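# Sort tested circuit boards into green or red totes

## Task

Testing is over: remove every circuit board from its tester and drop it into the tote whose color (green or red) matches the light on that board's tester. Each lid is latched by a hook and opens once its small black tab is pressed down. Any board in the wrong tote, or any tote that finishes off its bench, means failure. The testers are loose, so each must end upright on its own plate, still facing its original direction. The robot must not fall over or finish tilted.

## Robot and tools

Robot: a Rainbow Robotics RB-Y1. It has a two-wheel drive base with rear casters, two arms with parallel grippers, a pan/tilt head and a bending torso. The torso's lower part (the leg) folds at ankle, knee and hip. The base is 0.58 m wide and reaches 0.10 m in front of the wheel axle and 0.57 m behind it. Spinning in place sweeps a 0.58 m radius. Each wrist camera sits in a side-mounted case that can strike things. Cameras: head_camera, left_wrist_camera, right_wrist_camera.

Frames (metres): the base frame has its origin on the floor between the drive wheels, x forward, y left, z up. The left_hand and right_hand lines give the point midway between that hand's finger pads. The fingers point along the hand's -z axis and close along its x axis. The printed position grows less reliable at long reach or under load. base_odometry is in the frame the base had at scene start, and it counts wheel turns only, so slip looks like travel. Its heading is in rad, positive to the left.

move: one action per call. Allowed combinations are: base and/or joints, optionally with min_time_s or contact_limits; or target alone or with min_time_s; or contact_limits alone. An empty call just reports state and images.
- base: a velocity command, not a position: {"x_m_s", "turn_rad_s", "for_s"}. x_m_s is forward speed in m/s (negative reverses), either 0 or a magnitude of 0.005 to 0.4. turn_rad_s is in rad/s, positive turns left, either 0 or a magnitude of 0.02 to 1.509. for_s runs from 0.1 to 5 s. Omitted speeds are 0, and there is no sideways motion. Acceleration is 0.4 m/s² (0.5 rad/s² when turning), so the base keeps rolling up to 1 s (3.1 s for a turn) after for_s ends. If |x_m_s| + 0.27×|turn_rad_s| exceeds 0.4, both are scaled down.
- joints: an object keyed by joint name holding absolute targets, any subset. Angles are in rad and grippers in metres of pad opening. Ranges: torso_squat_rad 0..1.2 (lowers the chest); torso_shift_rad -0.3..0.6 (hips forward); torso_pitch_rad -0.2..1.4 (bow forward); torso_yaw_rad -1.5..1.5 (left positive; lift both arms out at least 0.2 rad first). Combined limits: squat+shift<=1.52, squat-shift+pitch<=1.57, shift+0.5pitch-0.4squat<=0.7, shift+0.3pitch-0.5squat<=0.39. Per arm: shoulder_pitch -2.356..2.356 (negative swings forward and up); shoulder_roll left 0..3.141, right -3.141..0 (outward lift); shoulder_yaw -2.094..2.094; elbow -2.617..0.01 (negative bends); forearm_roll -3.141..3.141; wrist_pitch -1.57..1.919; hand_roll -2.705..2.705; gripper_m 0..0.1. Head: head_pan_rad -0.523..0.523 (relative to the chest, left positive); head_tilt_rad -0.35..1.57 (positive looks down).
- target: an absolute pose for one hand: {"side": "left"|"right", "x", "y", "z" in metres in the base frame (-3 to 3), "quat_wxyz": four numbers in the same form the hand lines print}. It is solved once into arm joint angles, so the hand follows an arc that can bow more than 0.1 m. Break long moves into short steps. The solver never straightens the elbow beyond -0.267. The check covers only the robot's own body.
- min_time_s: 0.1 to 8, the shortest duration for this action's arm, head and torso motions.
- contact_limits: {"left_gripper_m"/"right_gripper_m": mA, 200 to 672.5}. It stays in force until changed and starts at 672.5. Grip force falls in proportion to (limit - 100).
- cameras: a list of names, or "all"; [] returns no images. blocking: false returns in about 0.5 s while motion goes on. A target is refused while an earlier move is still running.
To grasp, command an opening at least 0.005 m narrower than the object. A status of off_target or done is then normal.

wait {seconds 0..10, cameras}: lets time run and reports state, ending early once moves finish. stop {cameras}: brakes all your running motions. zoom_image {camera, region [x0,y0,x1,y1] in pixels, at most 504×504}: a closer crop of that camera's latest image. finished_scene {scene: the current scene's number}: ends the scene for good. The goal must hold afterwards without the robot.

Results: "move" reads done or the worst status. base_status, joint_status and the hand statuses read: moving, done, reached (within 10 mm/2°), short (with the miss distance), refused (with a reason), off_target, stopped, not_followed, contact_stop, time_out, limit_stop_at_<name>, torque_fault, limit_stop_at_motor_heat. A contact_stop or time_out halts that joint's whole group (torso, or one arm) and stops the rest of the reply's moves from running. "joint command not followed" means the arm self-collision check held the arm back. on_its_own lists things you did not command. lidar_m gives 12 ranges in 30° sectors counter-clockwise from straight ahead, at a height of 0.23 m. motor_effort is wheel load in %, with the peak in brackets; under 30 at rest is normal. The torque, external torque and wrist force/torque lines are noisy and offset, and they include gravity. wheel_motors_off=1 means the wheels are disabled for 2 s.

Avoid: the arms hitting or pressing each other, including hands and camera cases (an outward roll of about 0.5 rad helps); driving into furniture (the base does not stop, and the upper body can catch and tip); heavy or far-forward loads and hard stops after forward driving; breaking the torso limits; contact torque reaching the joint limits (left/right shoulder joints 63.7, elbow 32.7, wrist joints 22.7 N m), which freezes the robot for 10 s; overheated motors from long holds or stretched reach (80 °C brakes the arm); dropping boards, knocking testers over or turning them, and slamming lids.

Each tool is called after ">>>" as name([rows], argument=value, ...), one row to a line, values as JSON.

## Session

>>> move(cameras=["head_camera"])

Scene clock: 0.00 s.
Joint torques (N m): no reading
External joint torques (N m): no reading
Motor temperatures (°C): left_arm=[29 31 29 32 37 34 40] | right_arm=[34 34 28 31 45 35 36]
Wrist force (N): no reading
Wrist torque (N m): no reading
Wrist force, peak (N): no reading
base_odometry: x=+0.000 y=+0.000 heading=+0.000
lidar_m: 2.87 2.44 2.86 2.64 2.50 2.56 1.98 1.87 2.24 2.26 2.13 2.18
base_status: not commanded
joint_positions: torso_squat_rad=+0.350 torso_shift_rad=+0.000 torso_pitch_rad=+0.000 torso_yaw_rad=+0.000 left_shoulder_pitch_rad=-0.001 left_shoulder_roll_rad=+0.031 left_shoulder_yaw_rad=-0.041 left_elbow_rad=-0.170 left_forearm_roll_rad=+0.033 left_wrist_pitch_rad=+0.032 left_hand_roll_rad=+0.039 left_gripper_m=+0.100 right_shoulder_pitch_rad=+0.036 right_shoulder_roll_rad=-0.008 right_shoulder_yaw_rad=-0.002 right_elbow_rad=-0.181 right_forearm_roll_rad=-0.038 right_wrist_pitch_rad=-0.031 right_hand_roll_rad=+0.012 right_gripper_m=+0.099 head_pan_rad=+0.000 head_tilt_rad=+0.400
joint_status: not commanded
wheel_motors_off: 0
motor_effort: left_wheel=+3 right_wheel=-2
chest: x=-0.2280 y=-0.0008 z=+1.2475 quat_wxyz=(+1.000, +0.000, +0.000, +0.000) (m; base frame)
left_hand: x=-0.1518 y=+0.2404 z=+0.5662 quat_wxyz=(+0.997, +0.012, -0.070, +0.014) (m; base frame)
right_hand: x=-0.1586 y=-0.2280 z=+0.5658 quat_wxyz=(+0.996, -0.004, -0.089, -0.020) (m; base frame)
pictures: head_camera
camera_calibration:
head_camera: T_world_to_cam=[[0.00558805, -0.998764, 0.0493946, -0.0729161], [-0.352742, -0.0481889, -0.934479, 1.33893], [0.935704, -0.0122016, -0.352575, 0.642059], [0, 0, 0, 1]] pos_world=[-0.128073, -0.000470119, 1.48118]

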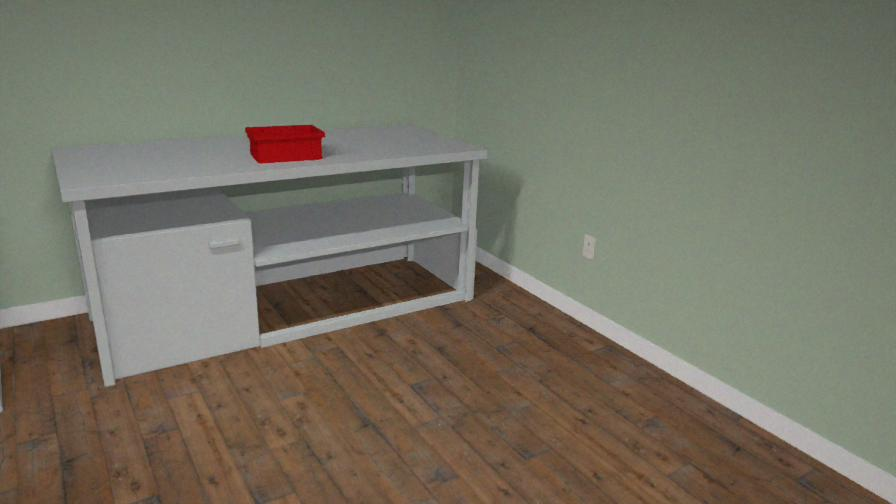

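>>> move(base={"turn_rad_s":0.5,"for_s":2.1}, cameras=["head_camera"])

>>> move(base={"turn_rad_s":0.5,"for_s":2.1}, cameras=["head_camera"])

>>> move(base={"turn_rad_s":0.5,"for_s":2.1}, cameras=["head_camera"])

>>> move(base={"turn_rad_s":0.5,"for_s":2.1}, cameras=["head_camera"])

>>> move(base={"turn_rad_s":0.5,"for_s":2.1}, cameras=["head_camera"])

Scene clock: 10.93 s.
Wrist force, peak (N): left_arm=[-2.6 -0.5 -10.1] | right_arm=[1.0 11.0 -13.0]
move: done
base_status: done (sent for 2.1 of 2.1 s)
wheel_motors_off: 0
motor_effort: left_wheel=+1(31) right_wheel=+3(27)
pictures: head_camera
camera_calibration:
head_camera: T_world_to_cam=[[0.00558789, -0.998763, 0.049414, -0.0729365], [-0.352741, -0.048207, -0.934478, 1.33893], [0.935704, -0.0122086, -0.352574, 0.642059], [0, 0, 0, 1]]

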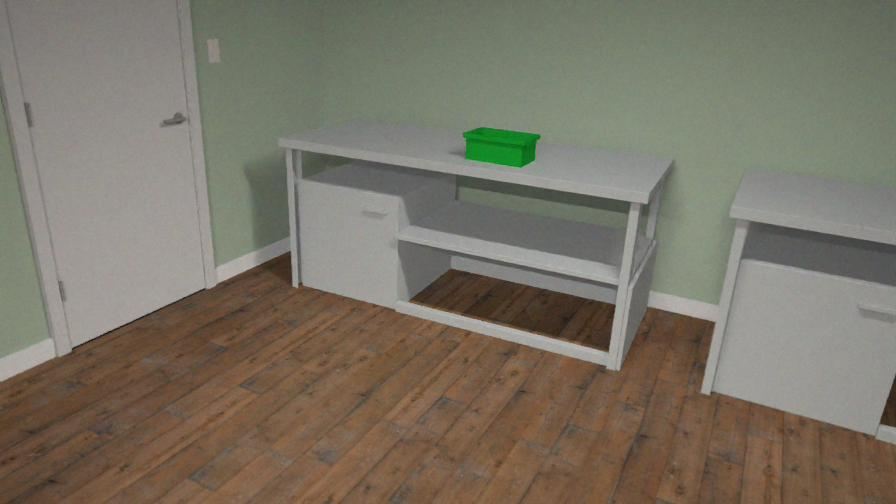

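Scene clock: 14.37 s.
Wrist force, peak (N): left_arm=[-2.8 -0.3 -9.9] | right_arm=[1.1 11.1 -12.9]
move: done
base_status: done (sent for 2.1 of 2.1 s)
wheel_motors_off: 0
motor_effort: left_wheel=+1(15) right_wheel=+4(24)
pictures: head_camera
camera_calibration:
head_camera: T_world_to_cam=[[0.00558785, -0.998763, 0.0494161, -0.0729391], [-0.352741, -0.048209, -0.934478, 1.33893], [0.935704, -0.0122094, -0.352574, 0.642059], [0, 0, 0, 1]]

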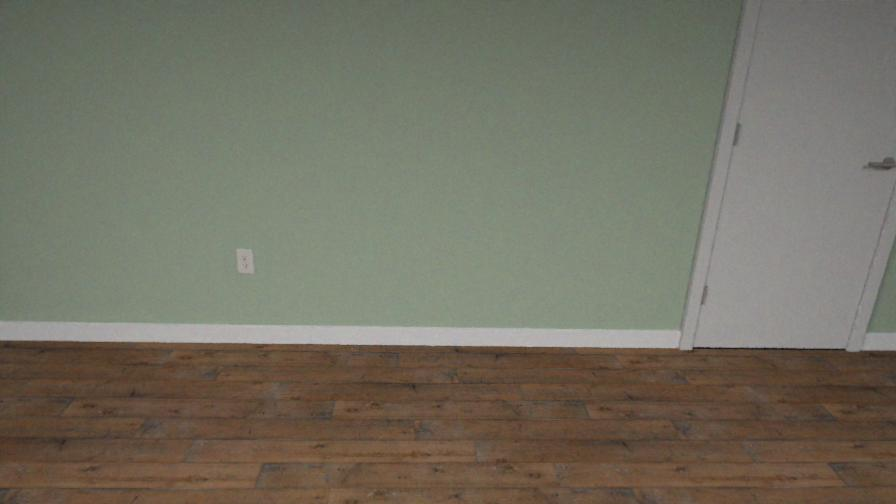

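Scene clock: 17.80 s.
Wrist force, peak (N): left_arm=[-2.6 -0.2 -10.0] | right_arm=[0.8 10.8 -13.3]
move: done
base_status: done (sent for 2.1 of 2.1 s)
wheel_motors_off: 0
motor_effort: left_wheel=+0(15) right_wheel=+5(24)
pictures: head_camera
camera_calibration:
head_camera: T_world_to_cam=[[0.00558755, -0.998763, 0.0494161, -0.0729388], [-0.352742, -0.0482089, -0.934478, 1.33893], [0.935704, -0.0122097, -0.352575, 0.642059], [0, 0, 0, 1]]

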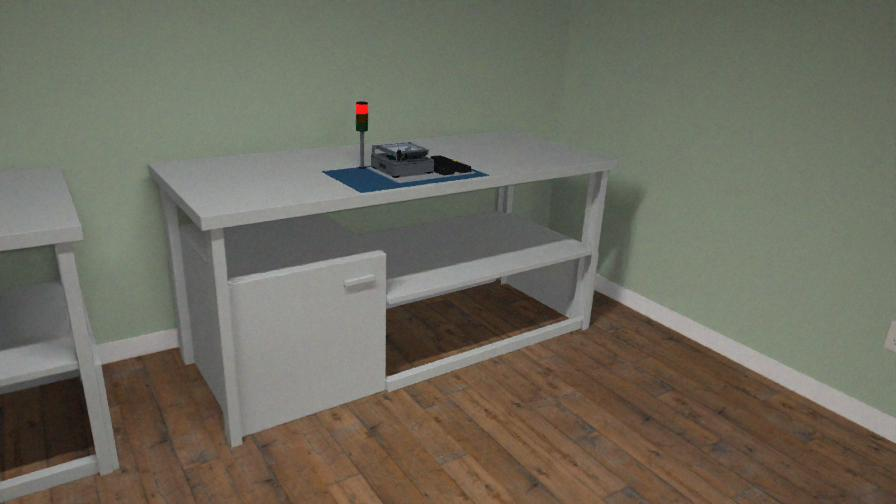

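Scene clock: 21.27 s.
Wrist force, peak (N): left_arm=[-2.8 -0.3 -10.0] | right_arm=[1.1 10.9 -13.1]
move: done
base_status: done (sent for 2.1 of 2.1 s)
wheel_motors_off: 0
motor_effort: left_wheel=+0(15) right_wheel=+4(24)
pictures: head_camera
camera_calibration:
head_camera: T_world_to_cam=[[0.00558714, -0.998763, 0.0494162, -0.0729389], [-0.352742, -0.0482088, -0.934478, 1.33893], [0.935704, -0.0122101, -0.352574, 0.642059], [0, 0, 0, 1]]

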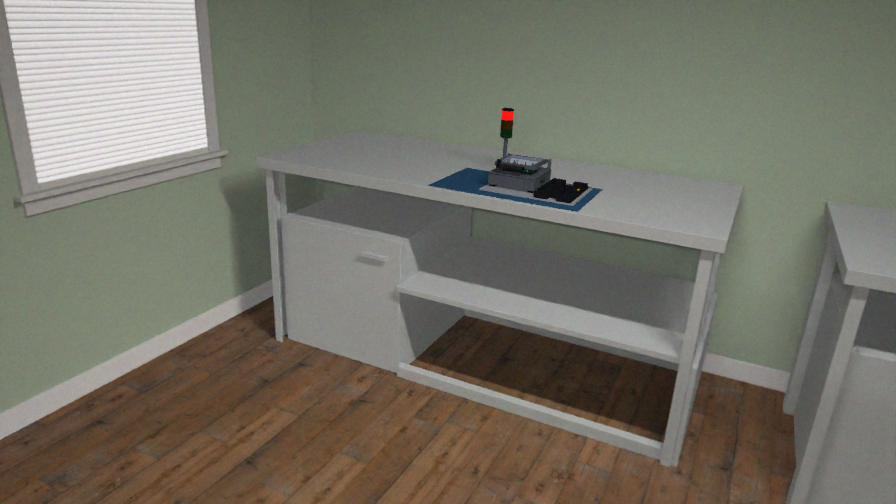

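Scene clock: 24.73 s.
Joint torques (N m): left_arm=[-2.25 1.15 0.12 -0.53 0.15 -0.31 0.08] | right_arm=[-1.56 -0.15 -0.25 -0.26 -0.2 -0.45 0]
External joint torques (N m): left_arm=[-0.24 0.17 0.05 0.05 0.15 0.07 0.09] | right_arm=[-0.3 0.6 -0.22 0.12 -0.23 -0.02 -0.01]
Wrist force (N): left_arm=[-2.6 -0.3 -9.8] | right_arm=[0.8 11.0 -12.8]
Wrist torque (N m): left_arm=[0.00 -0.46 -0.20] | right_arm=[-0.10 0.75 0.51]
Wrist force, peak (N): left_arm=[-2.7 -0.4 -10.0] | right_arm=[1.0 11.0 -13.0]
move: done
base_odometry: x=+0.000 y=+0.000 heading=-1.035
lidar_m: 2.13 2.17 2.84 2.43 2.85 2.65 2.50 2.57 1.98 1.86 2.24 2.25
base_status: done (sent for 2.1 of 2.1 s)
joint_positions: torso_squat_rad=+0.350 torso_shift_rad=+0.000 torso_pitch_rad=+0.000 torso_yaw_rad=+0.000 left_shoulder_pitch_rad=-0.001 left_shoulder_roll_rad=+0.031 left_shoulder_yaw_rad=-0.041 left_elbow_rad=-0.170 left_forearm_roll_rad=+0.033 left_wrist_pitch_rad=+0.032 left_hand_roll_rad=+0.039 left_gripper_m=+0.100 right_shoulder_pitch_rad=+0.036 right_shoulder_roll_rad=-0.008 right_shoulder_yaw_rad=-0.002 right_elbow_rad=-0.181 right_forearm_roll_rad=-0.038 right_wrist_pitch_rad=-0.031 right_hand_roll_rad=+0.012 right_gripper_m=+0.099 head_pan_rad=+0.000 head_tilt_rad=+0.400
wheel_motors_off: 0
motor_effort: left_wheel=+1(15) right_wheel=+4(23)
chest: x=-0.2280 y=-0.0008 z=+1.2475 quat_wxyz=(+1.000, +0.000, +0.000, +0.000) (m; base frame)
left_hand: x=-0.1518 y=+0.2403 z=+0.5662 quat_wxyz=(+0.997, +0.012, -0.070, +0.014) (m; base frame)
right_hand: x=-0.1586 y=-0.2280 z=+0.5658 quat_wxyz=(+0.996, -0.004, -0.089, -0.020) (m; base frame)
pictures: head_camera
camera_calibration:
head_camera: T_world_to_cam=[[0.00558706, -0.998763, 0.0494171, -0.0729397], [-0.352742, -0.0482096, -0.934478, 1.33893], [0.935704, -0.0122105, -0.352574, 0.642059], [0, 0, 0, 1]]

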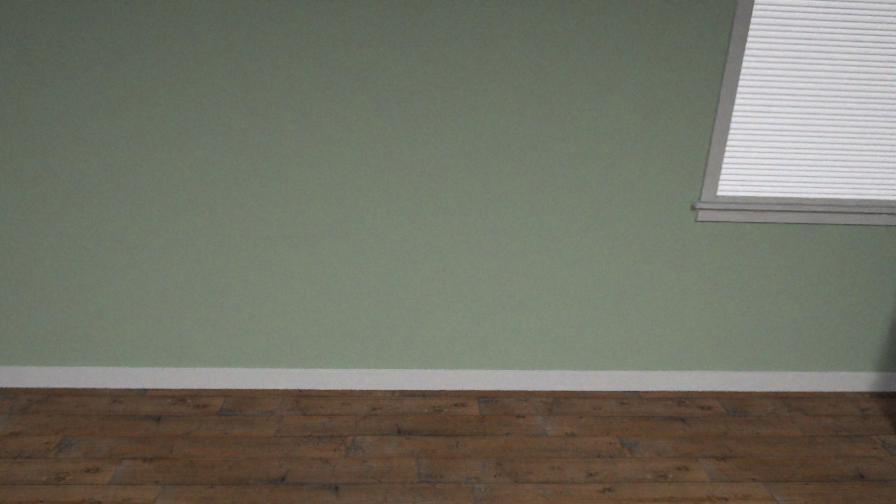

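>>> move(joints={"right_shoulder_roll_rad":-1.5,"left_shoulder_roll_rad":1.5,"torso_pitch_rad":0.2,"right_gripper_m":0.0,"left_gripper_m":0.0}, cameras=[])

>>> move(joints={"right_shoulder_pitch_rad":1.496,"right_shoulder_roll_rad":-1.837,"right_shoulder_yaw_rad":-2.033,"right_elbow_rad":-2.084,"right_forearm_roll_rad":-1.911,"right_wrist_pitch_rad":1.482,"right_hand_roll_rad":-0.61,"left_shoulder_pitch_rad":1.514,"left_shoulder_roll_rad":1.8,"left_shoulder_yaw_rad":1.913,"left_elbow_rad":-2.076,"left_forearm_roll_rad":2.113,"left_wrist_pitch_rad":1.24,"left_hand_roll_rad":0.446}, min_time_s=4, cameras=["head_camera"])

Scene clock: 63.60 s.
Wrist force, peak (N): left_arm=[-2.3 -2.9 -10.2] | right_arm=[3.5 16.7 -9.1]
move: done
joint_status: all done
wheel_motors_off: 0
motor_effort: left_wheel=+3(3) right_wheel=+5(6)
pictures: none

Scene clock: 67.90 s.
Joint torques (N m): left_arm=[-6.47 -3.41 10.52 3.38 0.31 -0.55 0.31] | right_arm=[-6.91 4.16 -10.03 3.72 0.29 -0.57 -0.18]
External joint torques (N m): left_arm=[1.42 1.5 1.12 -0.47 0.08 0.19 0.33] | right_arm=[1.54 -0.91 -0.43 -0.4 -0.25 -0.13 -0.2]
Wrist force (N): left_arm=[-3.3 1.7 -9.0] | right_arm=[0.6 10.9 -12.6]
Wrist torque (N m): left_arm=[-0.16 -0.49 -0.16] | right_arm=[-0.09 0.75 0.55]
Wrist force, peak (N): left_arm=[-7.2 -1.4 -7.2] | right_arm=[3.5 17.2 -7.4]
move: done
base_odometry: x=+0.000 y=+0.000 heading=-1.035
lidar_m: 2.13 2.17 2.85 2.44 2.85 2.65 2.50 2.56 1.98 1.87 2.24 2.25
joint_positions: torso_squat_rad=+0.350 torso_shift_rad=+0.000 torso_pitch_rad=+0.200 torso_yaw_rad=+0.000 left_shoulder_pitch_rad=+1.514 left_shoulder_roll_rad=+1.800 left_shoulder_yaw_rad=+1.913 left_elbow_rad=-2.076 left_forearm_roll_rad=+2.113 left_wrist_pitch_rad=+1.240 left_hand_roll_rad=+0.446 left_gripper_m=+0.000 right_shoulder_pitch_rad=+1.496 right_shoulder_roll_rad=-1.837 right_shoulder_yaw_rad=-2.033 right_elbow_rad=-2.084 right_forearm_roll_rad=-1.911 right_wrist_pitch_rad=+1.482 right_hand_roll_rad=-0.610 right_gripper_m=+0.000 head_pan_rad=+0.000 head_tilt_rad=+0.400
joint_status: all done
wheel_motors_off: 0
motor_effort: left_wheel=+1(3) right_wheel=+6(8)
chest: x=-0.1665 y=-0.0007 z=+1.2413 quat_wxyz=(+0.995, +0.000, +0.100, +0.000) (m; base frame)
left_hand: x=+0.1607 y=+0.3194 z=+1.2254 quat_wxyz=(+0.983, -0.131, -0.127, -0.015) (m; base frame)
right_hand: x=+0.1563 y=-0.3600 z=+1.2449 quat_wxyz=(+0.992, -0.001, -0.124, -0.011) (m; base frame)
pictures: head_camera
camera_calibration:
head_camera: T_world_to_cam=[[0.0154401, -0.998758, 0.0473753, -0.0687627], [-0.53134, -0.048333, -0.845779, 1.215], [0.847018, -0.0121135, -0.531426, 0.789624], [0, 0, 0, 1]]

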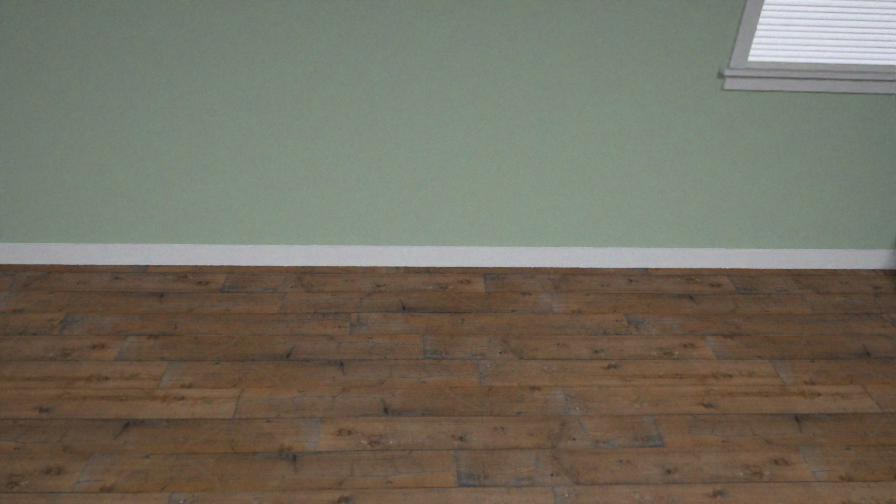

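>>> move(base={"turn_rad_s":-0.4,"for_s":1.515}, cameras=[])

>>> move(base={"x_m_s":0.35,"for_s":3.07}, cameras=[])

>>> move(base={"turn_rad_s":-0.5,"for_s":2.09}, cameras=["head_camera"])

Scene clock: 78.20 s.
Wrist force, peak (N): left_arm=[-3.3 1.5 -9.5] | right_arm=[0.7 11.3 -13.1]
move: done
base_status: done (sent for 1.5 of 1.5 s)
wheel_motors_off: 0
motor_effort: left_wheel=+4(17) right_wheel=+2(22)
pictures: none

Scene clock: 82.63 s.
Wrist force, peak (N): left_arm=[-3.7 1.7 -9.3] | right_arm=[0.6 11.3 -13.0]
move: done
base_status: done (sent for 3.07 of 3.07 s)
wheel_motors_off: 0
motor_effort: left_wheel=-3(33) right_wheel=+2(29)
pictures: none

Scene clock: 86.03 s.
Joint torques (N m): left_arm=[-6.91 -4.11 9.7 3.47 0.23 -0.58 0.36] | right_arm=[-6.6 5.19 -9.87 3.75 0.29 -0.53 -0.15]
External joint torques (N m): left_arm=[0.99 0.81 0.3 -0.38 -0.01 0.16 0.38] | right_arm=[1.85 0.13 -0.26 -0.37 -0.26 -0.09 -0.17]
Wrist force (N): left_arm=[-3.4 1.3 -9.1] | right_arm=[0.7 10.9 -12.6]
Wrist torque (N m): left_arm=[-0.13 -0.51 -0.16] | right_arm=[-0.09 0.76 0.52]
Wrist force, peak (N): left_arm=[-3.7 1.5 -9.4] | right_arm=[0.7 11.0 -13.1]
move: done
base_odometry: x=-0.068 y=-1.071 heading=-2.684
lidar_m: 1.91 1.29 1.40 1.28 1.29 1.62 3.14 3.17 3.64 3.35 2.02 1.46
base_status: done (sent for 2.1 of 2.1 s)
joint_positions: torso_squat_rad=+0.350 torso_shift_rad=+0.000 torso_pitch_rad=+0.200 torso_yaw_rad=+0.000 left_shoulder_pitch_rad=+1.514 left_shoulder_roll_rad=+1.800 left_shoulder_yaw_rad=+1.913 left_elbow_rad=-2.076 left_forearm_roll_rad=+2.113 left_wrist_pitch_rad=+1.240 left_hand_roll_rad=+0.446 left_gripper_m=+0.000 right_shoulder_pitch_rad=+1.496 right_shoulder_roll_rad=-1.837 right_shoulder_yaw_rad=-2.033 right_elbow_rad=-2.084 right_forearm_roll_rad=-1.911 right_wrist_pitch_rad=+1.482 right_hand_roll_rad=-0.610 right_gripper_m=+0.000 head_pan_rad=+0.000 head_tilt_rad=+0.400
wheel_motors_off: 0
motor_effort: left_wheel=+3(27) right_wheel=+0(27)
chest: x=-0.1666 y=-0.0007 z=+1.2413 quat_wxyz=(+0.995, +0.000, +0.100, +0.000) (m; base frame)
left_hand: x=+0.1607 y=+0.3193 z=+1.2254 quat_wxyz=(+0.983, -0.131, -0.127, -0.015) (m; base frame)
right_hand: x=+0.1564 y=-0.3600 z=+1.2449 quat_wxyz=(+0.992, -0.001, -0.124, -0.011) (m; base frame)
pictures: head_camera
camera_calibration:
head_camera: T_world_to_cam=[[0.0154208, -0.998759, 0.0473647, -0.0687458], [-0.531309, -0.0483143, -0.845799, 1.21502], [0.847038, -0.0121224, -0.531394, 0.789601], [0, 0, 0, 1]]

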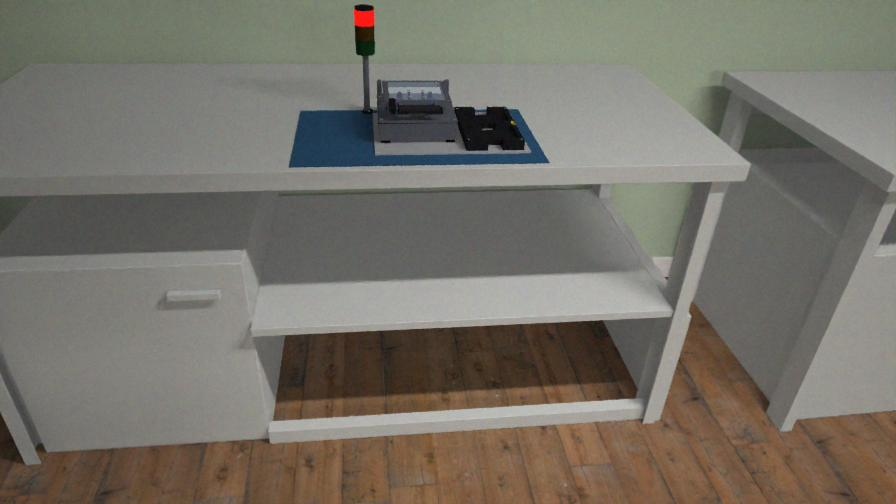

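>>> move(base={"turn_rad_s":-0.22,"for_s":1.0}, cameras=[])

>>> move(base={"x_m_s":0.2,"for_s":2.68}, cameras=[])

>>> move(base={"turn_rad_s":0.37,"for_s":1.0}, joints={"head_tilt_rad":0.5}, cameras=["head_camera"])

Scene clock: 100.00 s.
Wrist force, peak (N): left_arm=[-3.4 1.5 -9.5] | right_arm=[0.8 11.3 -12.9]
move: done
base_status: done (sent for 1 of 1 s)
wheel_motors_off: 0
motor_effort: left_wheel=+4(24) right_wheel=+0(18)
pictures: none

Scene clock: 103.47 s.
Wrist force, peak (N): left_arm=[-3.7 1.7 -9.3] | right_arm=[0.5 11.1 -13.0]
move: done
base_status: done (sent for 2.67 of 2.67 s)
wheel_motors_off: 0
motor_effort: left_wheel=-2(29) right_wheel=+1(27)
pictures: none

Scene clock: 105.50 s.
Joint torques (N m): left_arm=[-7 -4.21 9.99 3.27 0.31 -0.57 0.36] | right_arm=[-6.62 5.41 -9.67 3.69 0.37 -0.61 -0.24]
External joint torques (N m): left_arm=[0.9 0.71 0.59 -0.58 0.07 0.17 0.38] | right_arm=[1.84 0.35 -0.06 -0.43 -0.17 -0.17 -0.25]
Wrist force (N): left_arm=[-3.6 1.7 -8.9] | right_arm=[0.4 10.7 -12.7]
Wrist torque (N m): left_arm=[-0.15 -0.54 -0.17] | right_arm=[-0.05 0.73 0.53]
Wrist force, peak (N): left_arm=[-3.7 1.6 -9.3] | right_arm=[0.8 11.1 -13.1]
move: done
base_odometry: x=-0.586 y=-1.196 heading=-2.534
lidar_m: 1.41 0.91 1.10 1.46 1.53 2.11 3.62 3.75 3.28 2.82 1.21 0.95
base_status: done (sent for 1 of 1 s)
joint_positions: torso_squat_rad=+0.350 torso_shift_rad=+0.000 torso_pitch_rad=+0.200 torso_yaw_rad=+0.000 left_shoulder_pitch_rad=+1.514 left_shoulder_roll_rad=+1.800 left_shoulder_yaw_rad=+1.913 left_elbow_rad=-2.076 left_forearm_roll_rad=+2.113 left_wrist_pitch_rad=+1.240 left_hand_roll_rad=+0.446 left_gripper_m=+0.000 right_shoulder_pitch_rad=+1.496 right_shoulder_roll_rad=-1.837 right_shoulder_yaw_rad=-2.033 right_elbow_rad=-2.084 right_forearm_roll_rad=-1.911 right_wrist_pitch_rad=+1.482 right_hand_roll_rad=-0.610 right_gripper_m=+0.000 head_pan_rad=+0.000 head_tilt_rad=+0.500
joint_status: all done
wheel_motors_off: 0
motor_effort: left_wheel=+1(26) right_wheel=+2(25)
chest: x=-0.1665 y=-0.0007 z=+1.2413 quat_wxyz=(+0.995, +0.000, +0.100, +0.000) (m; base frame)
left_hand: x=+0.1607 y=+0.3193 z=+1.2254 quat_wxyz=(+0.983, -0.131, -0.127, -0.015) (m; base frame)
right_hand: x=+0.1564 y=-0.3600 z=+1.2448 quat_wxyz=(+0.992, -0.001, -0.124, -0.011) (m; base frame)
pictures: head_camera
camera_calibration:
head_camera: T_world_to_cam=[[0.0201665, -0.998759, 0.0455352, -0.0656743], [-0.613122, -0.0483294, -0.788508, 1.12433], [0.789731, -0.0120172, -0.613336, 0.900965], [0, 0, 0, 1]]

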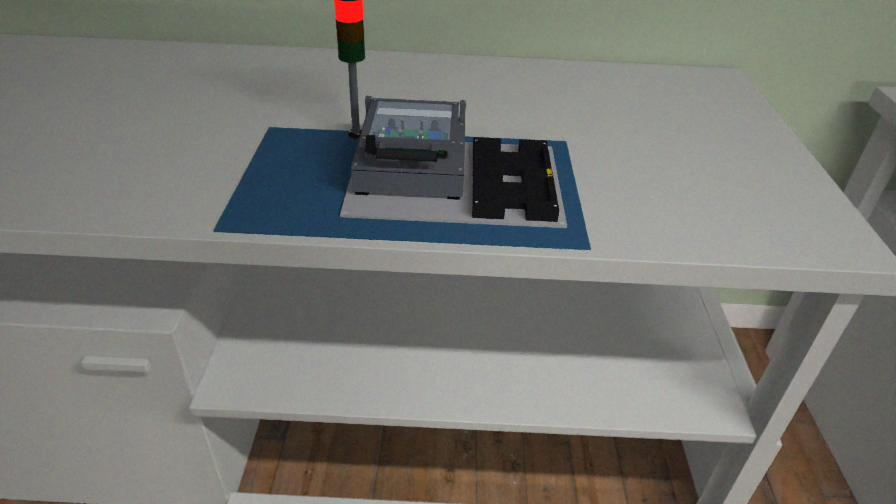

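>>> move(base={"x_m_s":0.2,"turn_rad_s":0.0,"for_s":2.67}, cameras=[])

>>> move(joints={"torso_pitch_rad":0.45,"head_tilt_rad":0.6}, cameras=["head_camera"])

Scene clock: 122.57 s.
Wrist force, peak (N): left_arm=[-3.9 1.4 -9.3] | right_arm=[0.5 11.0 -13.1]
move: done
base_status: done (sent for 2.67 of 2.67 s)
wheel_motors_off: 0
motor_effort: left_wheel=+1(27) right_wheel=-1(29)
pictures: none

Scene clock: 124.23 s.
Joint torques (N m): left_arm=[-6.98 -7.29 9.98 2.42 0.53 -0.28 0.34] | right_arm=[-6.82 9.06 -9.59 3.03 0.08 -0.06 -0.21]
External joint torques (N m): left_arm=[0.92 0.97 0.7 -0.39 0.08 0.03 0.34] | right_arm=[1.87 0.15 0.16 -0.13 -0.19 -0.05 -0.21]
Wrist force (N): left_arm=[-2.1 1.8 -9.2] | right_arm=[2.1 10.8 -12.8]
Wrist torque (N m): left_arm=[-0.17 -0.44 -0.19] | right_arm=[-0.07 0.84 0.52]
Wrist force, peak (N): left_arm=[-1.9 1.8 -9.7] | right_arm=[1.9 11.2 -13.3]
move: done
base_odometry: x=-1.024 y=-1.501 heading=-2.534
lidar_m: 0.88 0.67 0.52 0.94 1.52 2.10 4.17 4.42 3.29 1.03 0.64 0.91
joint_positions: torso_squat_rad=+0.350 torso_shift_rad=+0.000 torso_pitch_rad=+0.450 torso_yaw_rad=+0.000 left_shoulder_pitch_rad=+1.514 left_shoulder_roll_rad=+1.800 left_shoulder_yaw_rad=+1.913 left_elbow_rad=-2.076 left_forearm_roll_rad=+2.113 left_wrist_pitch_rad=+1.240 left_hand_roll_rad=+0.446 left_gripper_m=+0.000 right_shoulder_pitch_rad=+1.496 right_shoulder_roll_rad=-1.837 right_shoulder_yaw_rad=-2.033 right_elbow_rad=-2.084 right_forearm_roll_rad=-1.911 right_wrist_pitch_rad=+1.482 right_hand_roll_rad=-0.610 right_gripper_m=+0.000 head_pan_rad=+0.000 head_tilt_rad=+0.600
joint_status: all done
wheel_motors_off: 0
motor_effort: left_wheel=+2(4) right_wheel=-2(3)
chest: x=-0.0934 y=-0.0007 z=+1.2167 quat_wxyz=(+0.975, +0.000, +0.223, +0.000) (m; base frame)
left_hand: x=+0.2197 y=+0.3193 z=+1.1203 quat_wxyz=(+0.991, -0.132, -0.004, +0.001) (m; base frame)
right_hand: x=+0.2204 y=-0.3599 z=+1.1402 quat_wxyz=(+1.000, -0.002, +0.001, -0.011) (m; base frame)
pictures: head_camera
camera_calibration:
head_camera: T_world_to_cam=[[0.0348176, -0.998752, 0.0358065, -0.0526503], [-0.846293, -0.0485218, -0.530503, 0.806172], [0.531579, -0.0118319, -0.846926, 1.10674], [0, 0, 0, 1]]

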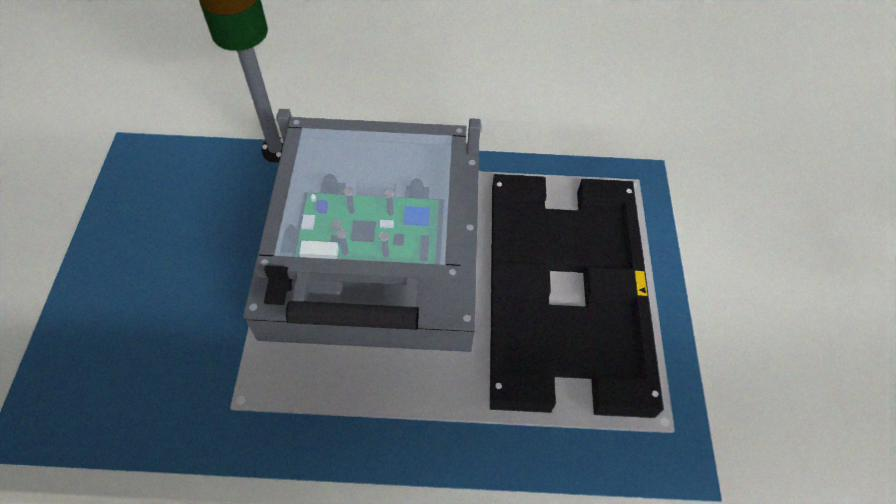

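>>> move(target={"side":"left","x":0.28,"y":0.2,"z":1.08,"quat_wxyz":[0.991,-0.13,0,0]}, min_time_s=1.5, cameras=[])

>>> move(target={"side":"left","x":0.299,"y":0.137,"z":1.03,"quat_wxyz":[0.991,-0.13,0,0]}, min_time_s=1.5, cameras=[])

>>> move(target={"side":"left","x":0.299,"y":0.137,"z":0.985,"quat_wxyz":[0.991,-0.13,0,0]}, min_time_s=1.5, cameras=["head_camera","left_wrist_camera"])

Scene clock: 142.83 s.
Wrist force, peak (N): left_arm=[-2.4 1.9 -9.5] | right_arm=[2.3 11.3 -12.9]
move: done
joint_status: all done
wheel_motors_off: 0
motor_effort: left_wheel=+3(4) right_wheel=-2(5)
left_hand_status: reached (checked arc, planned for 1.5 s): 0 mm and 0.0 deg off.
pictures: none

Scene clock: 144.67 s.
Wrist force, peak (N): left_arm=[-2.0 1.8 -9.6] | right_arm=[2.1 11.3 -13.1]
move: done
joint_status: all done
wheel_motors_off: 0
motor_effort: left_wheel=+3(3) right_wheel=-2(4)
left_hand_status: reached (checked arc, planned for 1.5 s): 0 mm and 0.0 deg off.
pictures: none

Scene clock: 146.50 s.
Joint torques (N m): left_arm=[-14.79 -6.03 9.15 0.56 0.33 -0.79 -0.3] | right_arm=[-6.81 9.04 -9.57 2.84 0.02 -0.06 -0.11]
External joint torques (N m): left_arm=[2.13 2.16 -1.18 1.17 0.06 -0.31 -0.3] | right_arm=[1.88 0.13 0.17 -0.32 -0.24 -0.04 -0.11]
Wrist force (N): left_arm=[-2.1 1.7 -9.7] | right_arm=[2.2 10.9 -12.9]
Wrist torque (N m): left_arm=[-0.14 -0.48 -0.19] | right_arm=[-0.07 0.83 0.54]
Wrist force, peak (N): left_arm=[-2.1 1.7 -9.7] | right_arm=[2.1 11.1 -13.3]
move: done
base_odometry: x=-1.024 y=-1.501 heading=-2.534
lidar_m: 0.88 0.67 0.52 0.94 1.52 2.10 4.17 4.42 3.28 1.03 0.65 0.91
joint_positions: torso_squat_rad=+0.350 torso_shift_rad=+0.000 torso_pitch_rad=+0.450 torso_yaw_rad=+0.000 left_shoulder_pitch_rad=+1.538 left_shoulder_roll_rad=+2.600 left_shoulder_yaw_rad=+1.833 left_elbow_rad=-1.865 left_forearm_roll_rad=+1.613 left_wrist_pitch_rad=+1.087 left_hand_roll_rad=+1.019 left_gripper_m=+0.000 right_shoulder_pitch_rad=+1.496 right_shoulder_roll_rad=-1.837 right_shoulder_yaw_rad=-2.033 right_elbow_rad=-2.084 right_forearm_roll_rad=-1.911 right_wrist_pitch_rad=+1.482 right_hand_roll_rad=-0.610 right_gripper_m=+0.000 head_pan_rad=+0.000 head_tilt_rad=+0.600
joint_status: all done
wheel_motors_off: 0
motor_effort: left_wheel=+3(4) right_wheel=-2(4)
chest: x=-0.0934 y=-0.0007 z=+1.2167 quat_wxyz=(+0.975, +0.000, +0.223, +0.000) (m; base frame)
left_hand: x=+0.2990 y=+0.1371 z=+0.9854 quat_wxyz=(+0.992, -0.130, +0.000, +0.000) (m; base frame)
left_hand_status: reached (checked arc, planned for 1.5 s): 0 mm and 0.0 deg off.
right_hand: x=+0.2204 y=-0.3599 z=+1.1402 quat_wxyz=(+1.000, -0.002, +0.001, -0.011) (m; base frame)
pictures: head_camera, left_wrist_camera
camera_calibration:
head_camera: T_world_to_cam=[[0.0348167, -0.998752, 0.0358071, -0.0526509], [-0.846282, -0.0485217, -0.530521, 0.806184], [0.531596, -0.0118319, -0.846915, 1.10674], [0, 0, 0, 1]]
left_wrist_camera: T_world_to_cam=[[0.999814, 0.0118266, -0.0152483, -0.286906], [0.0191091, -0.716829, 0.696987, -0.559977], [-0.00268739, -0.697149, -0.716921, 0.871823], [0, 0, 0, 1]]

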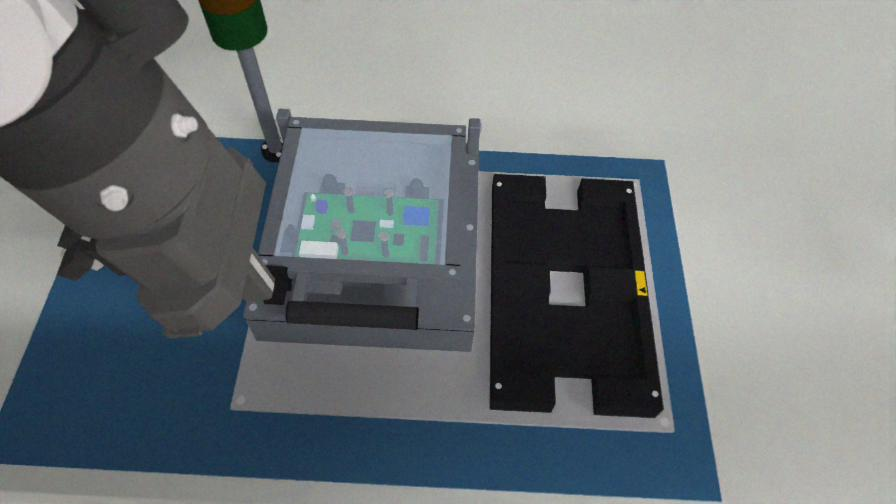

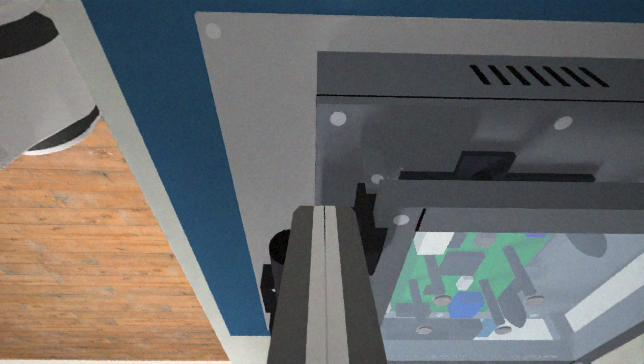

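>>> zoom_image(camera="head_camera", region=[220, 230, 360, 350])

>>> zoom_image(camera="left_wrist_camera", region=[240, 120, 520, 340])

Scaled by 3.600 from the camera's 896x504 image, which has a finer 1280x720 frame.

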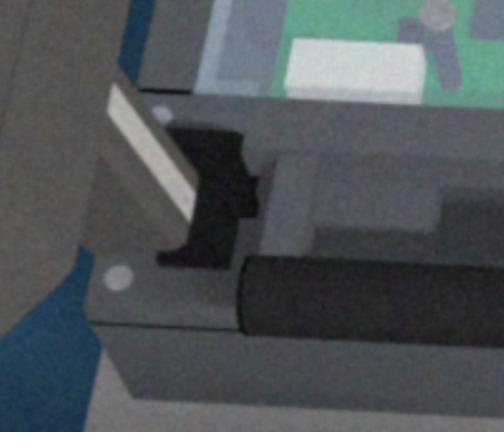

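Scaled by 1.800 from the camera's 644x364 image, which has a finer 920x520 frame.

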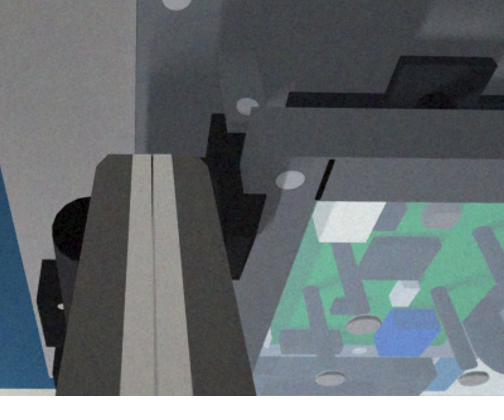

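>>> move(target={"side":"left","x":0.3,"y":0.135,"z":0.973,"quat_wxyz":[0.991,-0.13,0,0]}, min_time_s=1.2, cameras=[])

>>> move(target={"side":"left","x":0.3,"y":0.135,"z":0.967,"quat_wxyz":[0.991,-0.13,0,0]}, min_time_s=1.2, cameras=["left_wrist_camera"])

Scene clock: 165.93 s.
Wrist force, peak (N): left_arm=[-15.8 3.0 31.9] | right_arm=[2.2 11.3 -13.1]
move: done
joint_status: all done
wheel_motors_off: 0
motor_effort: left_wheel=+3(6) right_wheel=-2(4)
left_hand_status: reached (checked arc, planned for 1.2 s): 3 mm and 0.3 deg off.
pictures: none

Scene clock: 167.47 s.
Joint torques (N m): left_arm=[5.97 9.29 -9.41 9.05 -5.28 -6.16 0.11] | right_arm=[-7.01 8.9 -9.7 2.9 0.05 -0.09 -0.15]
External joint torques (N m): left_arm=[23.13 17.55 -19.71 9.83 -5.53 -5.66 0.11] | right_arm=[1.69 0.06 0.05 -0.28 -0.22 -0.07 -0.15]
Wrist force (N): left_arm=[-41.5 5.3 102.3] | right_arm=[2.3 10.8 -13.3]
Wrist torque (N m): left_arm=[-0.03 -0.51 -0.53] | right_arm=[-0.09 0.86 0.53]
Wrist force, peak (N): left_arm=[-41.6 4.7 104.3] | right_arm=[2.4 11.1 -13.3]
move: done
base_odometry: x=-1.024 y=-1.501 heading=-2.534
lidar_m: 0.88 0.67 0.53 0.94 1.53 2.10 4.16 4.42 3.29 1.02 0.64 0.91
joint_positions: torso_squat_rad=+0.350 torso_shift_rad=-0.002 torso_pitch_rad=+0.446 torso_yaw_rad=+0.001 left_shoulder_pitch_rad=+1.559 left_shoulder_roll_rad=+2.629 left_shoulder_yaw_rad=+1.818 left_elbow_rad=-1.834 left_forearm_roll_rad=+1.585 left_wrist_pitch_rad=+1.058 left_hand_roll_rad=+1.012 left_gripper_m=+0.000 right_shoulder_pitch_rad=+1.496 right_shoulder_roll_rad=-1.837 right_shoulder_yaw_rad=-2.033 right_elbow_rad=-2.084 right_forearm_roll_rad=-1.911 right_wrist_pitch_rad=+1.482 right_hand_roll_rad=-0.610 right_gripper_m=+0.000 head_pan_rad=+0.000 head_tilt_rad=+0.600
joint_status: all done
wheel_motors_off: 0
motor_effort: left_wheel=+16(17) right_wheel=-3(4)
chest: x=-0.0957 y=-0.0006 z=+1.2171 quat_wxyz=(+0.975, +0.000, +0.221, +0.000) (m; base frame)
left_hand: x=+0.3012 y=+0.1349 z=+0.9725 quat_wxyz=(+0.991, -0.131, -0.005, +0.000) (m; base frame)
left_hand_status: reached (checked arc, planned for 1.2 s): 6 mm and 0.6 deg off.
right_hand: x=+0.2187 y=-0.3596 z=+1.1419 quat_wxyz=(+1.000, -0.002, -0.001, -0.010) (m; base frame)
pictures: left_wrist_camera
camera_calibration:
left_wrist_camera: T_world_to_cam=[[0.999912, 0.0121482, -0.00525546, -0.299071], [0.0123618, -0.715166, 0.698845, -0.552613], [0.00473116, -0.698849, -0.715254, 0.857512], [0, 0, 0, 1]]

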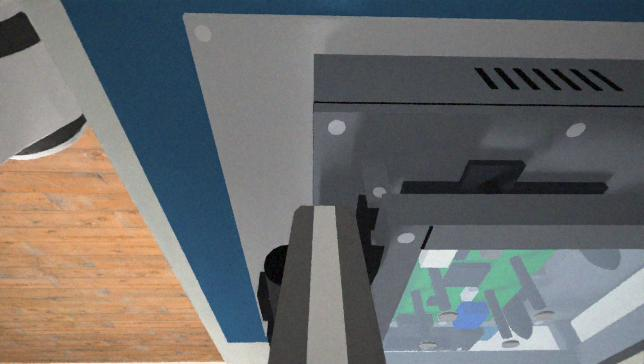

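>>> move(target={"side":"left","x":0.3,"y":0.135,"z":0.985,"quat_wxyz":[0.991,-0.13,0,0]}, min_time_s=1, cameras=["head_camera","left_wrist_camera"])

>>> zoom_image(camera="head_camera", region=[220, 230, 360, 350])

>>> zoom_image(camera="left_wrist_camera", region=[240, 120, 520, 340])

Scene clock: 175.43 s.
Joint torques (N m): left_arm=[-17.55 -8.87 11.58 -1.23 0.59 -0.1 -0.02] | right_arm=[-6.96 9.19 -9.61 2.75 0.06 0.02 -0.16]
External joint torques (N m): left_arm=[-0.42 -0.69 1.24 -0.59 0.32 0.38 -0.01] | right_arm=[1.74 0.28 0.14 -0.42 -0.2 0.04 -0.16]
Wrist force (N): left_arm=[-1.8 1.8 -8.9] | right_arm=[2.1 11.0 -12.7]
Wrist torque (N m): left_arm=[-0.13 -0.43 -0.18] | right_arm=[-0.11 0.82 0.55]
Wrist force, peak (N): left_arm=[-41.7 4.9 104.0] | right_arm=[2.2 11.2 -13.1]
move: done
base_odometry: x=-1.024 y=-1.501 heading=-2.534
lidar_m: 0.87 0.66 0.53 0.95 1.52 2.10 4.16 4.42 3.28 1.03 0.64 0.91
joint_positions: torso_squat_rad=+0.350 torso_shift_rad=+0.000 torso_pitch_rad=+0.450 torso_yaw_rad=+0.000 left_shoulder_pitch_rad=+1.539 left_shoulder_roll_rad=+2.617 left_shoulder_yaw_rad=+1.831 left_elbow_rad=-1.843 left_forearm_roll_rad=+1.615 left_wrist_pitch_rad=+1.089 left_hand_roll_rad=+1.012 left_gripper_m=+0.000 right_shoulder_pitch_rad=+1.496 right_shoulder_roll_rad=-1.837 right_shoulder_yaw_rad=-2.033 right_elbow_rad=-2.084 right_forearm_roll_rad=-1.911 right_wrist_pitch_rad=+1.482 right_hand_roll_rad=-0.610 right_gripper_m=+0.000 head_pan_rad=+0.000 head_tilt_rad=+0.600
joint_status: all done
wheel_motors_off: 0
motor_effort: left_wheel=+9(17) right_wheel=-3(4)
chest: x=-0.0936 y=-0.0006 z=+1.2167 quat_wxyz=(+0.975, +0.000, +0.223, +0.000) (m; base frame)
left_hand: x=+0.3012 y=+0.1345 z=+0.9825 quat_wxyz=(+0.991, -0.130, +0.002, +0.000) (m; base frame)
left_hand_status: reached (checked arc, planned for 1.0 s): 3 mm and 0.2 deg off.
right_hand: x=+0.2202 y=-0.3598 z=+1.1404 quat_wxyz=(+1.000, -0.002, +0.001, -0.011) (m; base frame)
pictures: head_camera, left_wrist_camera
camera_calibration:
head_camera: T_world_to_cam=[[0.0348459, -0.998748, 0.0358864, -0.0526578], [-0.846122, -0.0485922, -0.53077, 0.806393], [0.531849, -0.0118691, -0.846756, 1.10668], [0, 0, 0, 1]]
left_wrist_camera: T_world_to_cam=[[0.999752, 0.0106172, -0.0195661, -0.284708], [0.0212542, -0.716609, 0.697151, -0.560735], [-0.00661946, -0.697394, -0.716657, 0.868946], [0, 0, 0, 1]]

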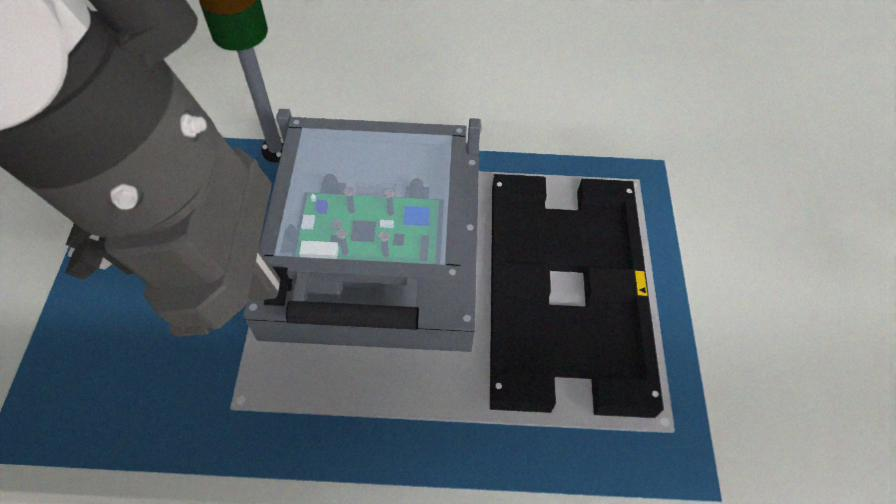

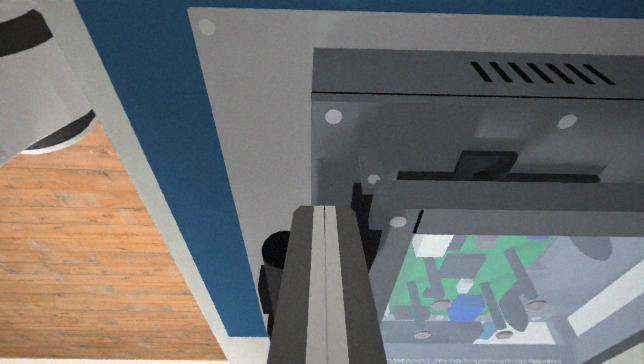

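Scaled by 3.600 from the camera's 896x504 image, which has a finer 1280x720 frame.

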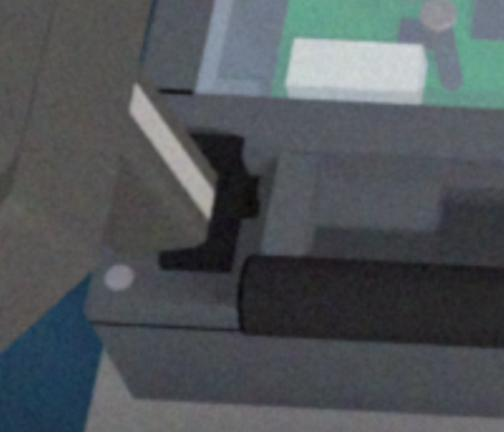

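Scaled by 1.800 from the camera's 644x364 image, which has a finer 920x520 frame.

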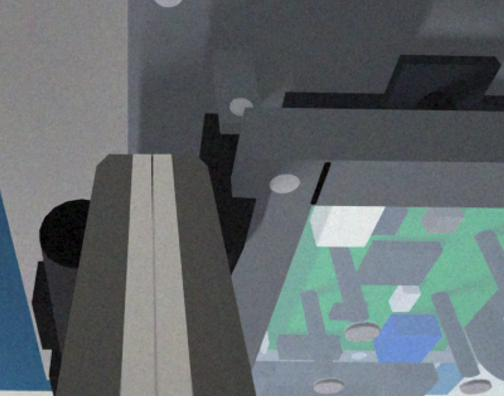

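>>> move(target={"side":"left","x":0.28,"y":0.2,"z":1.06,"quat_wxyz":[0.991,-0.13,0,0]}, min_time_s=1.2, cameras=[])

>>> move(target={"side":"left","x":0.22,"y":0.3,"z":1.12,"quat_wxyz":[0.991,-0.13,0,0]}, min_time_s=1.2, cameras=["head_camera","left_wrist_camera"])

>>> zoom_image(camera="head_camera", region=[220, 230, 360, 350])

Scene clock: 184.03 s.
Wrist force, peak (N): left_arm=[-1.9 2.0 -9.7] | right_arm=[2.1 11.2 -13.3]
move: done
joint_status: all done
wheel_motors_off: 0
motor_effort: left_wheel=+7(9) right_wheel=-3(5)
left_hand_status: reached (checked arc, planned for 1.2 s): 0 mm and 0.0 deg off.
pictures: none

Scene clock: 185.57 s.
Joint torques (N m): left_arm=[-6.48 -8.05 10.38 1.99 0.51 -0.05 0.02] | right_arm=[-7.18 8.84 -9.78 2.85 0.09 -0.09 -0.2]
External joint torques (N m): left_arm=[1.91 0.1 1.16 -0.72 0.09 0.28 0.02] | right_arm=[1.52 -0.07 -0.03 -0.31 -0.17 -0.07 -0.19]
Wrist force (N): left_arm=[-1.8 1.8 -9.0] | right_arm=[2.1 11.0 -13.2]
Wrist torque (N m): left_arm=[-0.16 -0.41 -0.21] | right_arm=[-0.08 0.83 0.53]
Wrist force, peak (N): left_arm=[-1.6 1.6 -9.6] | right_arm=[2.2 11.4 -13.0]
move: done
base_odometry: x=-1.024 y=-1.501 heading=-2.534
lidar_m: 0.88 0.68 0.54 0.94 1.52 2.11 4.17 4.42 3.28 1.03 0.64 0.91
joint_positions: torso_squat_rad=+0.350 torso_shift_rad=+0.000 torso_pitch_rad=+0.450 torso_yaw_rad=+0.000 left_shoulder_pitch_rad=+1.515 left_shoulder_roll_rad=+1.843 left_shoulder_yaw_rad=+1.951 left_elbow_rad=-2.115 left_forearm_roll_rad=+2.086 left_wrist_pitch_rad=+1.241 left_hand_roll_rad=+0.540 left_gripper_m=+0.000 right_shoulder_pitch_rad=+1.496 right_shoulder_roll_rad=-1.837 right_shoulder_yaw_rad=-2.033 right_elbow_rad=-2.084 right_forearm_roll_rad=-1.911 right_wrist_pitch_rad=+1.482 right_hand_roll_rad=-0.610 right_gripper_m=+0.000 head_pan_rad=+0.000 head_tilt_rad=+0.600
joint_status: all done
wheel_motors_off: 0
motor_effort: left_wheel=+6(7) right_wheel=-3(5)
chest: x=-0.0935 y=-0.0007 z=+1.2167 quat_wxyz=(+0.975, +0.000, +0.223, +0.000) (m; base frame)
left_hand: x=+0.2204 y=+0.2993 z=+1.1198 quat_wxyz=(+0.992, -0.129, -0.001, +0.001) (m; base frame)
left_hand_status: reached (checked arc, planned for 1.2 s): 1 mm and 0.2 deg off.
right_hand: x=+0.2203 y=-0.3599 z=+1.1403 quat_wxyz=(+1.000, -0.002, +0.001, -0.011) (m; base frame)
pictures: head_camera, left_wrist_camera
camera_calibration:
head_camera: T_world_to_cam=[[0.0348105, -0.99875, 0.035877, -0.0526754], [-0.846187, -0.0485557, -0.530669, 0.806315], [0.531748, -0.0118858, -0.846819, 1.1067], [0, 0, 0, 1]]
left_wrist_camera: T_world_to_cam=[[0.999817, 0.0133412, -0.0137438, -0.210267], [0.0191447, -0.718496, 0.695267, -0.533461], [-0.000599207, -0.695403, -0.71862, 1.08198], [0, 0, 0, 1]]

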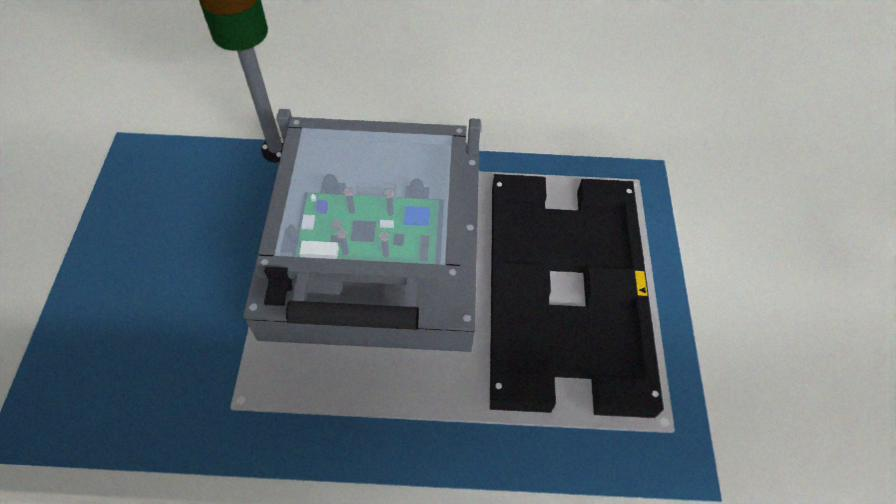

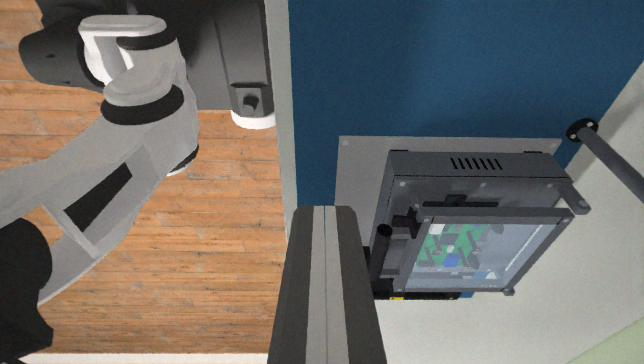

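Scaled by 3.600 from the camera's 896x504 image, which has a finer 1280x720 frame.

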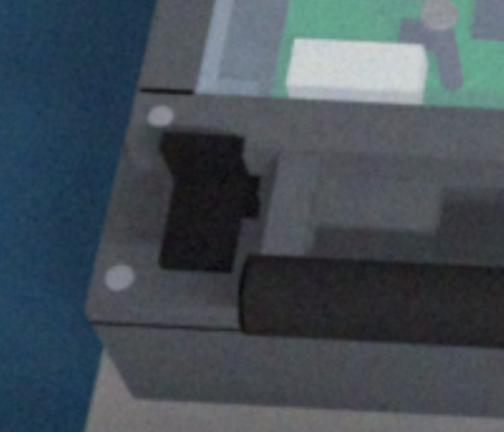

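>>> move(target={"side":"right","x":0.18,"y":-0.25,"z":1.1,"quat_wxyz":[0.6744,0.2126,-0.6744,0.2126]}, min_time_s=2.5, cameras=["head_camera"])

Scene clock: 195.67 s.
Joint torques (N m): left_arm=[-6.95 -8.12 9.97 2.03 0.5 -0.14 -0.03] | right_arm=[4.98 -4.57 -5.07 -7.12 -1.47 0.11 -0.1]
External joint torques (N m): left_arm=[1.43 0.03 0.75 -0.68 0.08 0.2 -0.02] | right_arm=[-0.38 1.25 0.55 0.97 -0.19 -0.08 -0.16]
Wrist force (N): left_arm=[-1.8 2.0 -9.0] | right_arm=[-4.1 10.9 -7.2]
Wrist torque (N m): left_arm=[-0.19 -0.41 -0.21] | right_arm=[-0.17 0.49 0.47]
Wrist force, peak (N): left_arm=[-1.8 1.9 -9.4] | right_arm=[2.3 11.2 -13.3]
move: done
base_odometry: x=-1.024 y=-1.501 heading=-2.534
lidar_m: 0.88 0.67 0.53 0.93 1.52 2.10 4.16 4.42 3.28 1.03 0.65 0.91
joint_positions: torso_squat_rad=+0.350 torso_shift_rad=+0.000 torso_pitch_rad=+0.450 torso_yaw_rad=+0.000 left_shoulder_pitch_rad=+1.515 left_shoulder_roll_rad=+1.843 left_shoulder_yaw_rad=+1.951 left_elbow_rad=-2.115 left_forearm_roll_rad=+2.086 left_wrist_pitch_rad=+1.241 left_hand_roll_rad=+0.540 left_gripper_m=+0.000 right_shoulder_pitch_rad=+0.539 right_shoulder_roll_rad=-0.431 right_shoulder_yaw_rad=-0.418 right_elbow_rad=-2.392 right_forearm_roll_rad=-2.341 right_wrist_pitch_rad=+0.704 right_hand_roll_rad=+1.660 right_gripper_m=+0.000 head_pan_rad=+0.000 head_tilt_rad=+0.600
joint_status: all done
wheel_motors_off: 0
motor_effort: left_wheel=+5(7) right_wheel=-3(5)
chest: x=-0.0935 y=-0.0007 z=+1.2167 quat_wxyz=(+0.975, +0.000, +0.223, +0.000) (m; base frame)
left_hand: x=+0.2204 y=+0.2993 z=+1.1197 quat_wxyz=(+0.992, -0.129, -0.001, +0.001) (m; base frame)
right_hand: x=+0.1800 y=-0.2500 z=+1.1001 quat_wxyz=(+0.675, +0.212, -0.674, +0.213) (m; base frame)
right_hand_status: reached (checked arc, planned for 2.5 s): 0 mm and 0.0 deg off.
pictures: head_camera
camera_calibration:
head_camera: T_world_to_cam=[[0.0348164, -0.99875, 0.0358635, -0.0526684], [-0.846223, -0.0485528, -0.530612, 0.806272], [0.53169, -0.0118745, -0.846856, 1.10671], [0, 0, 0, 1]]

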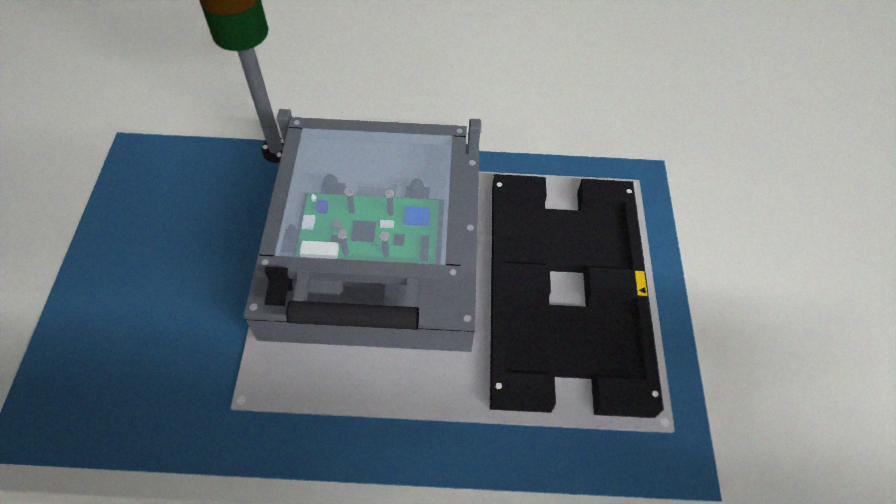

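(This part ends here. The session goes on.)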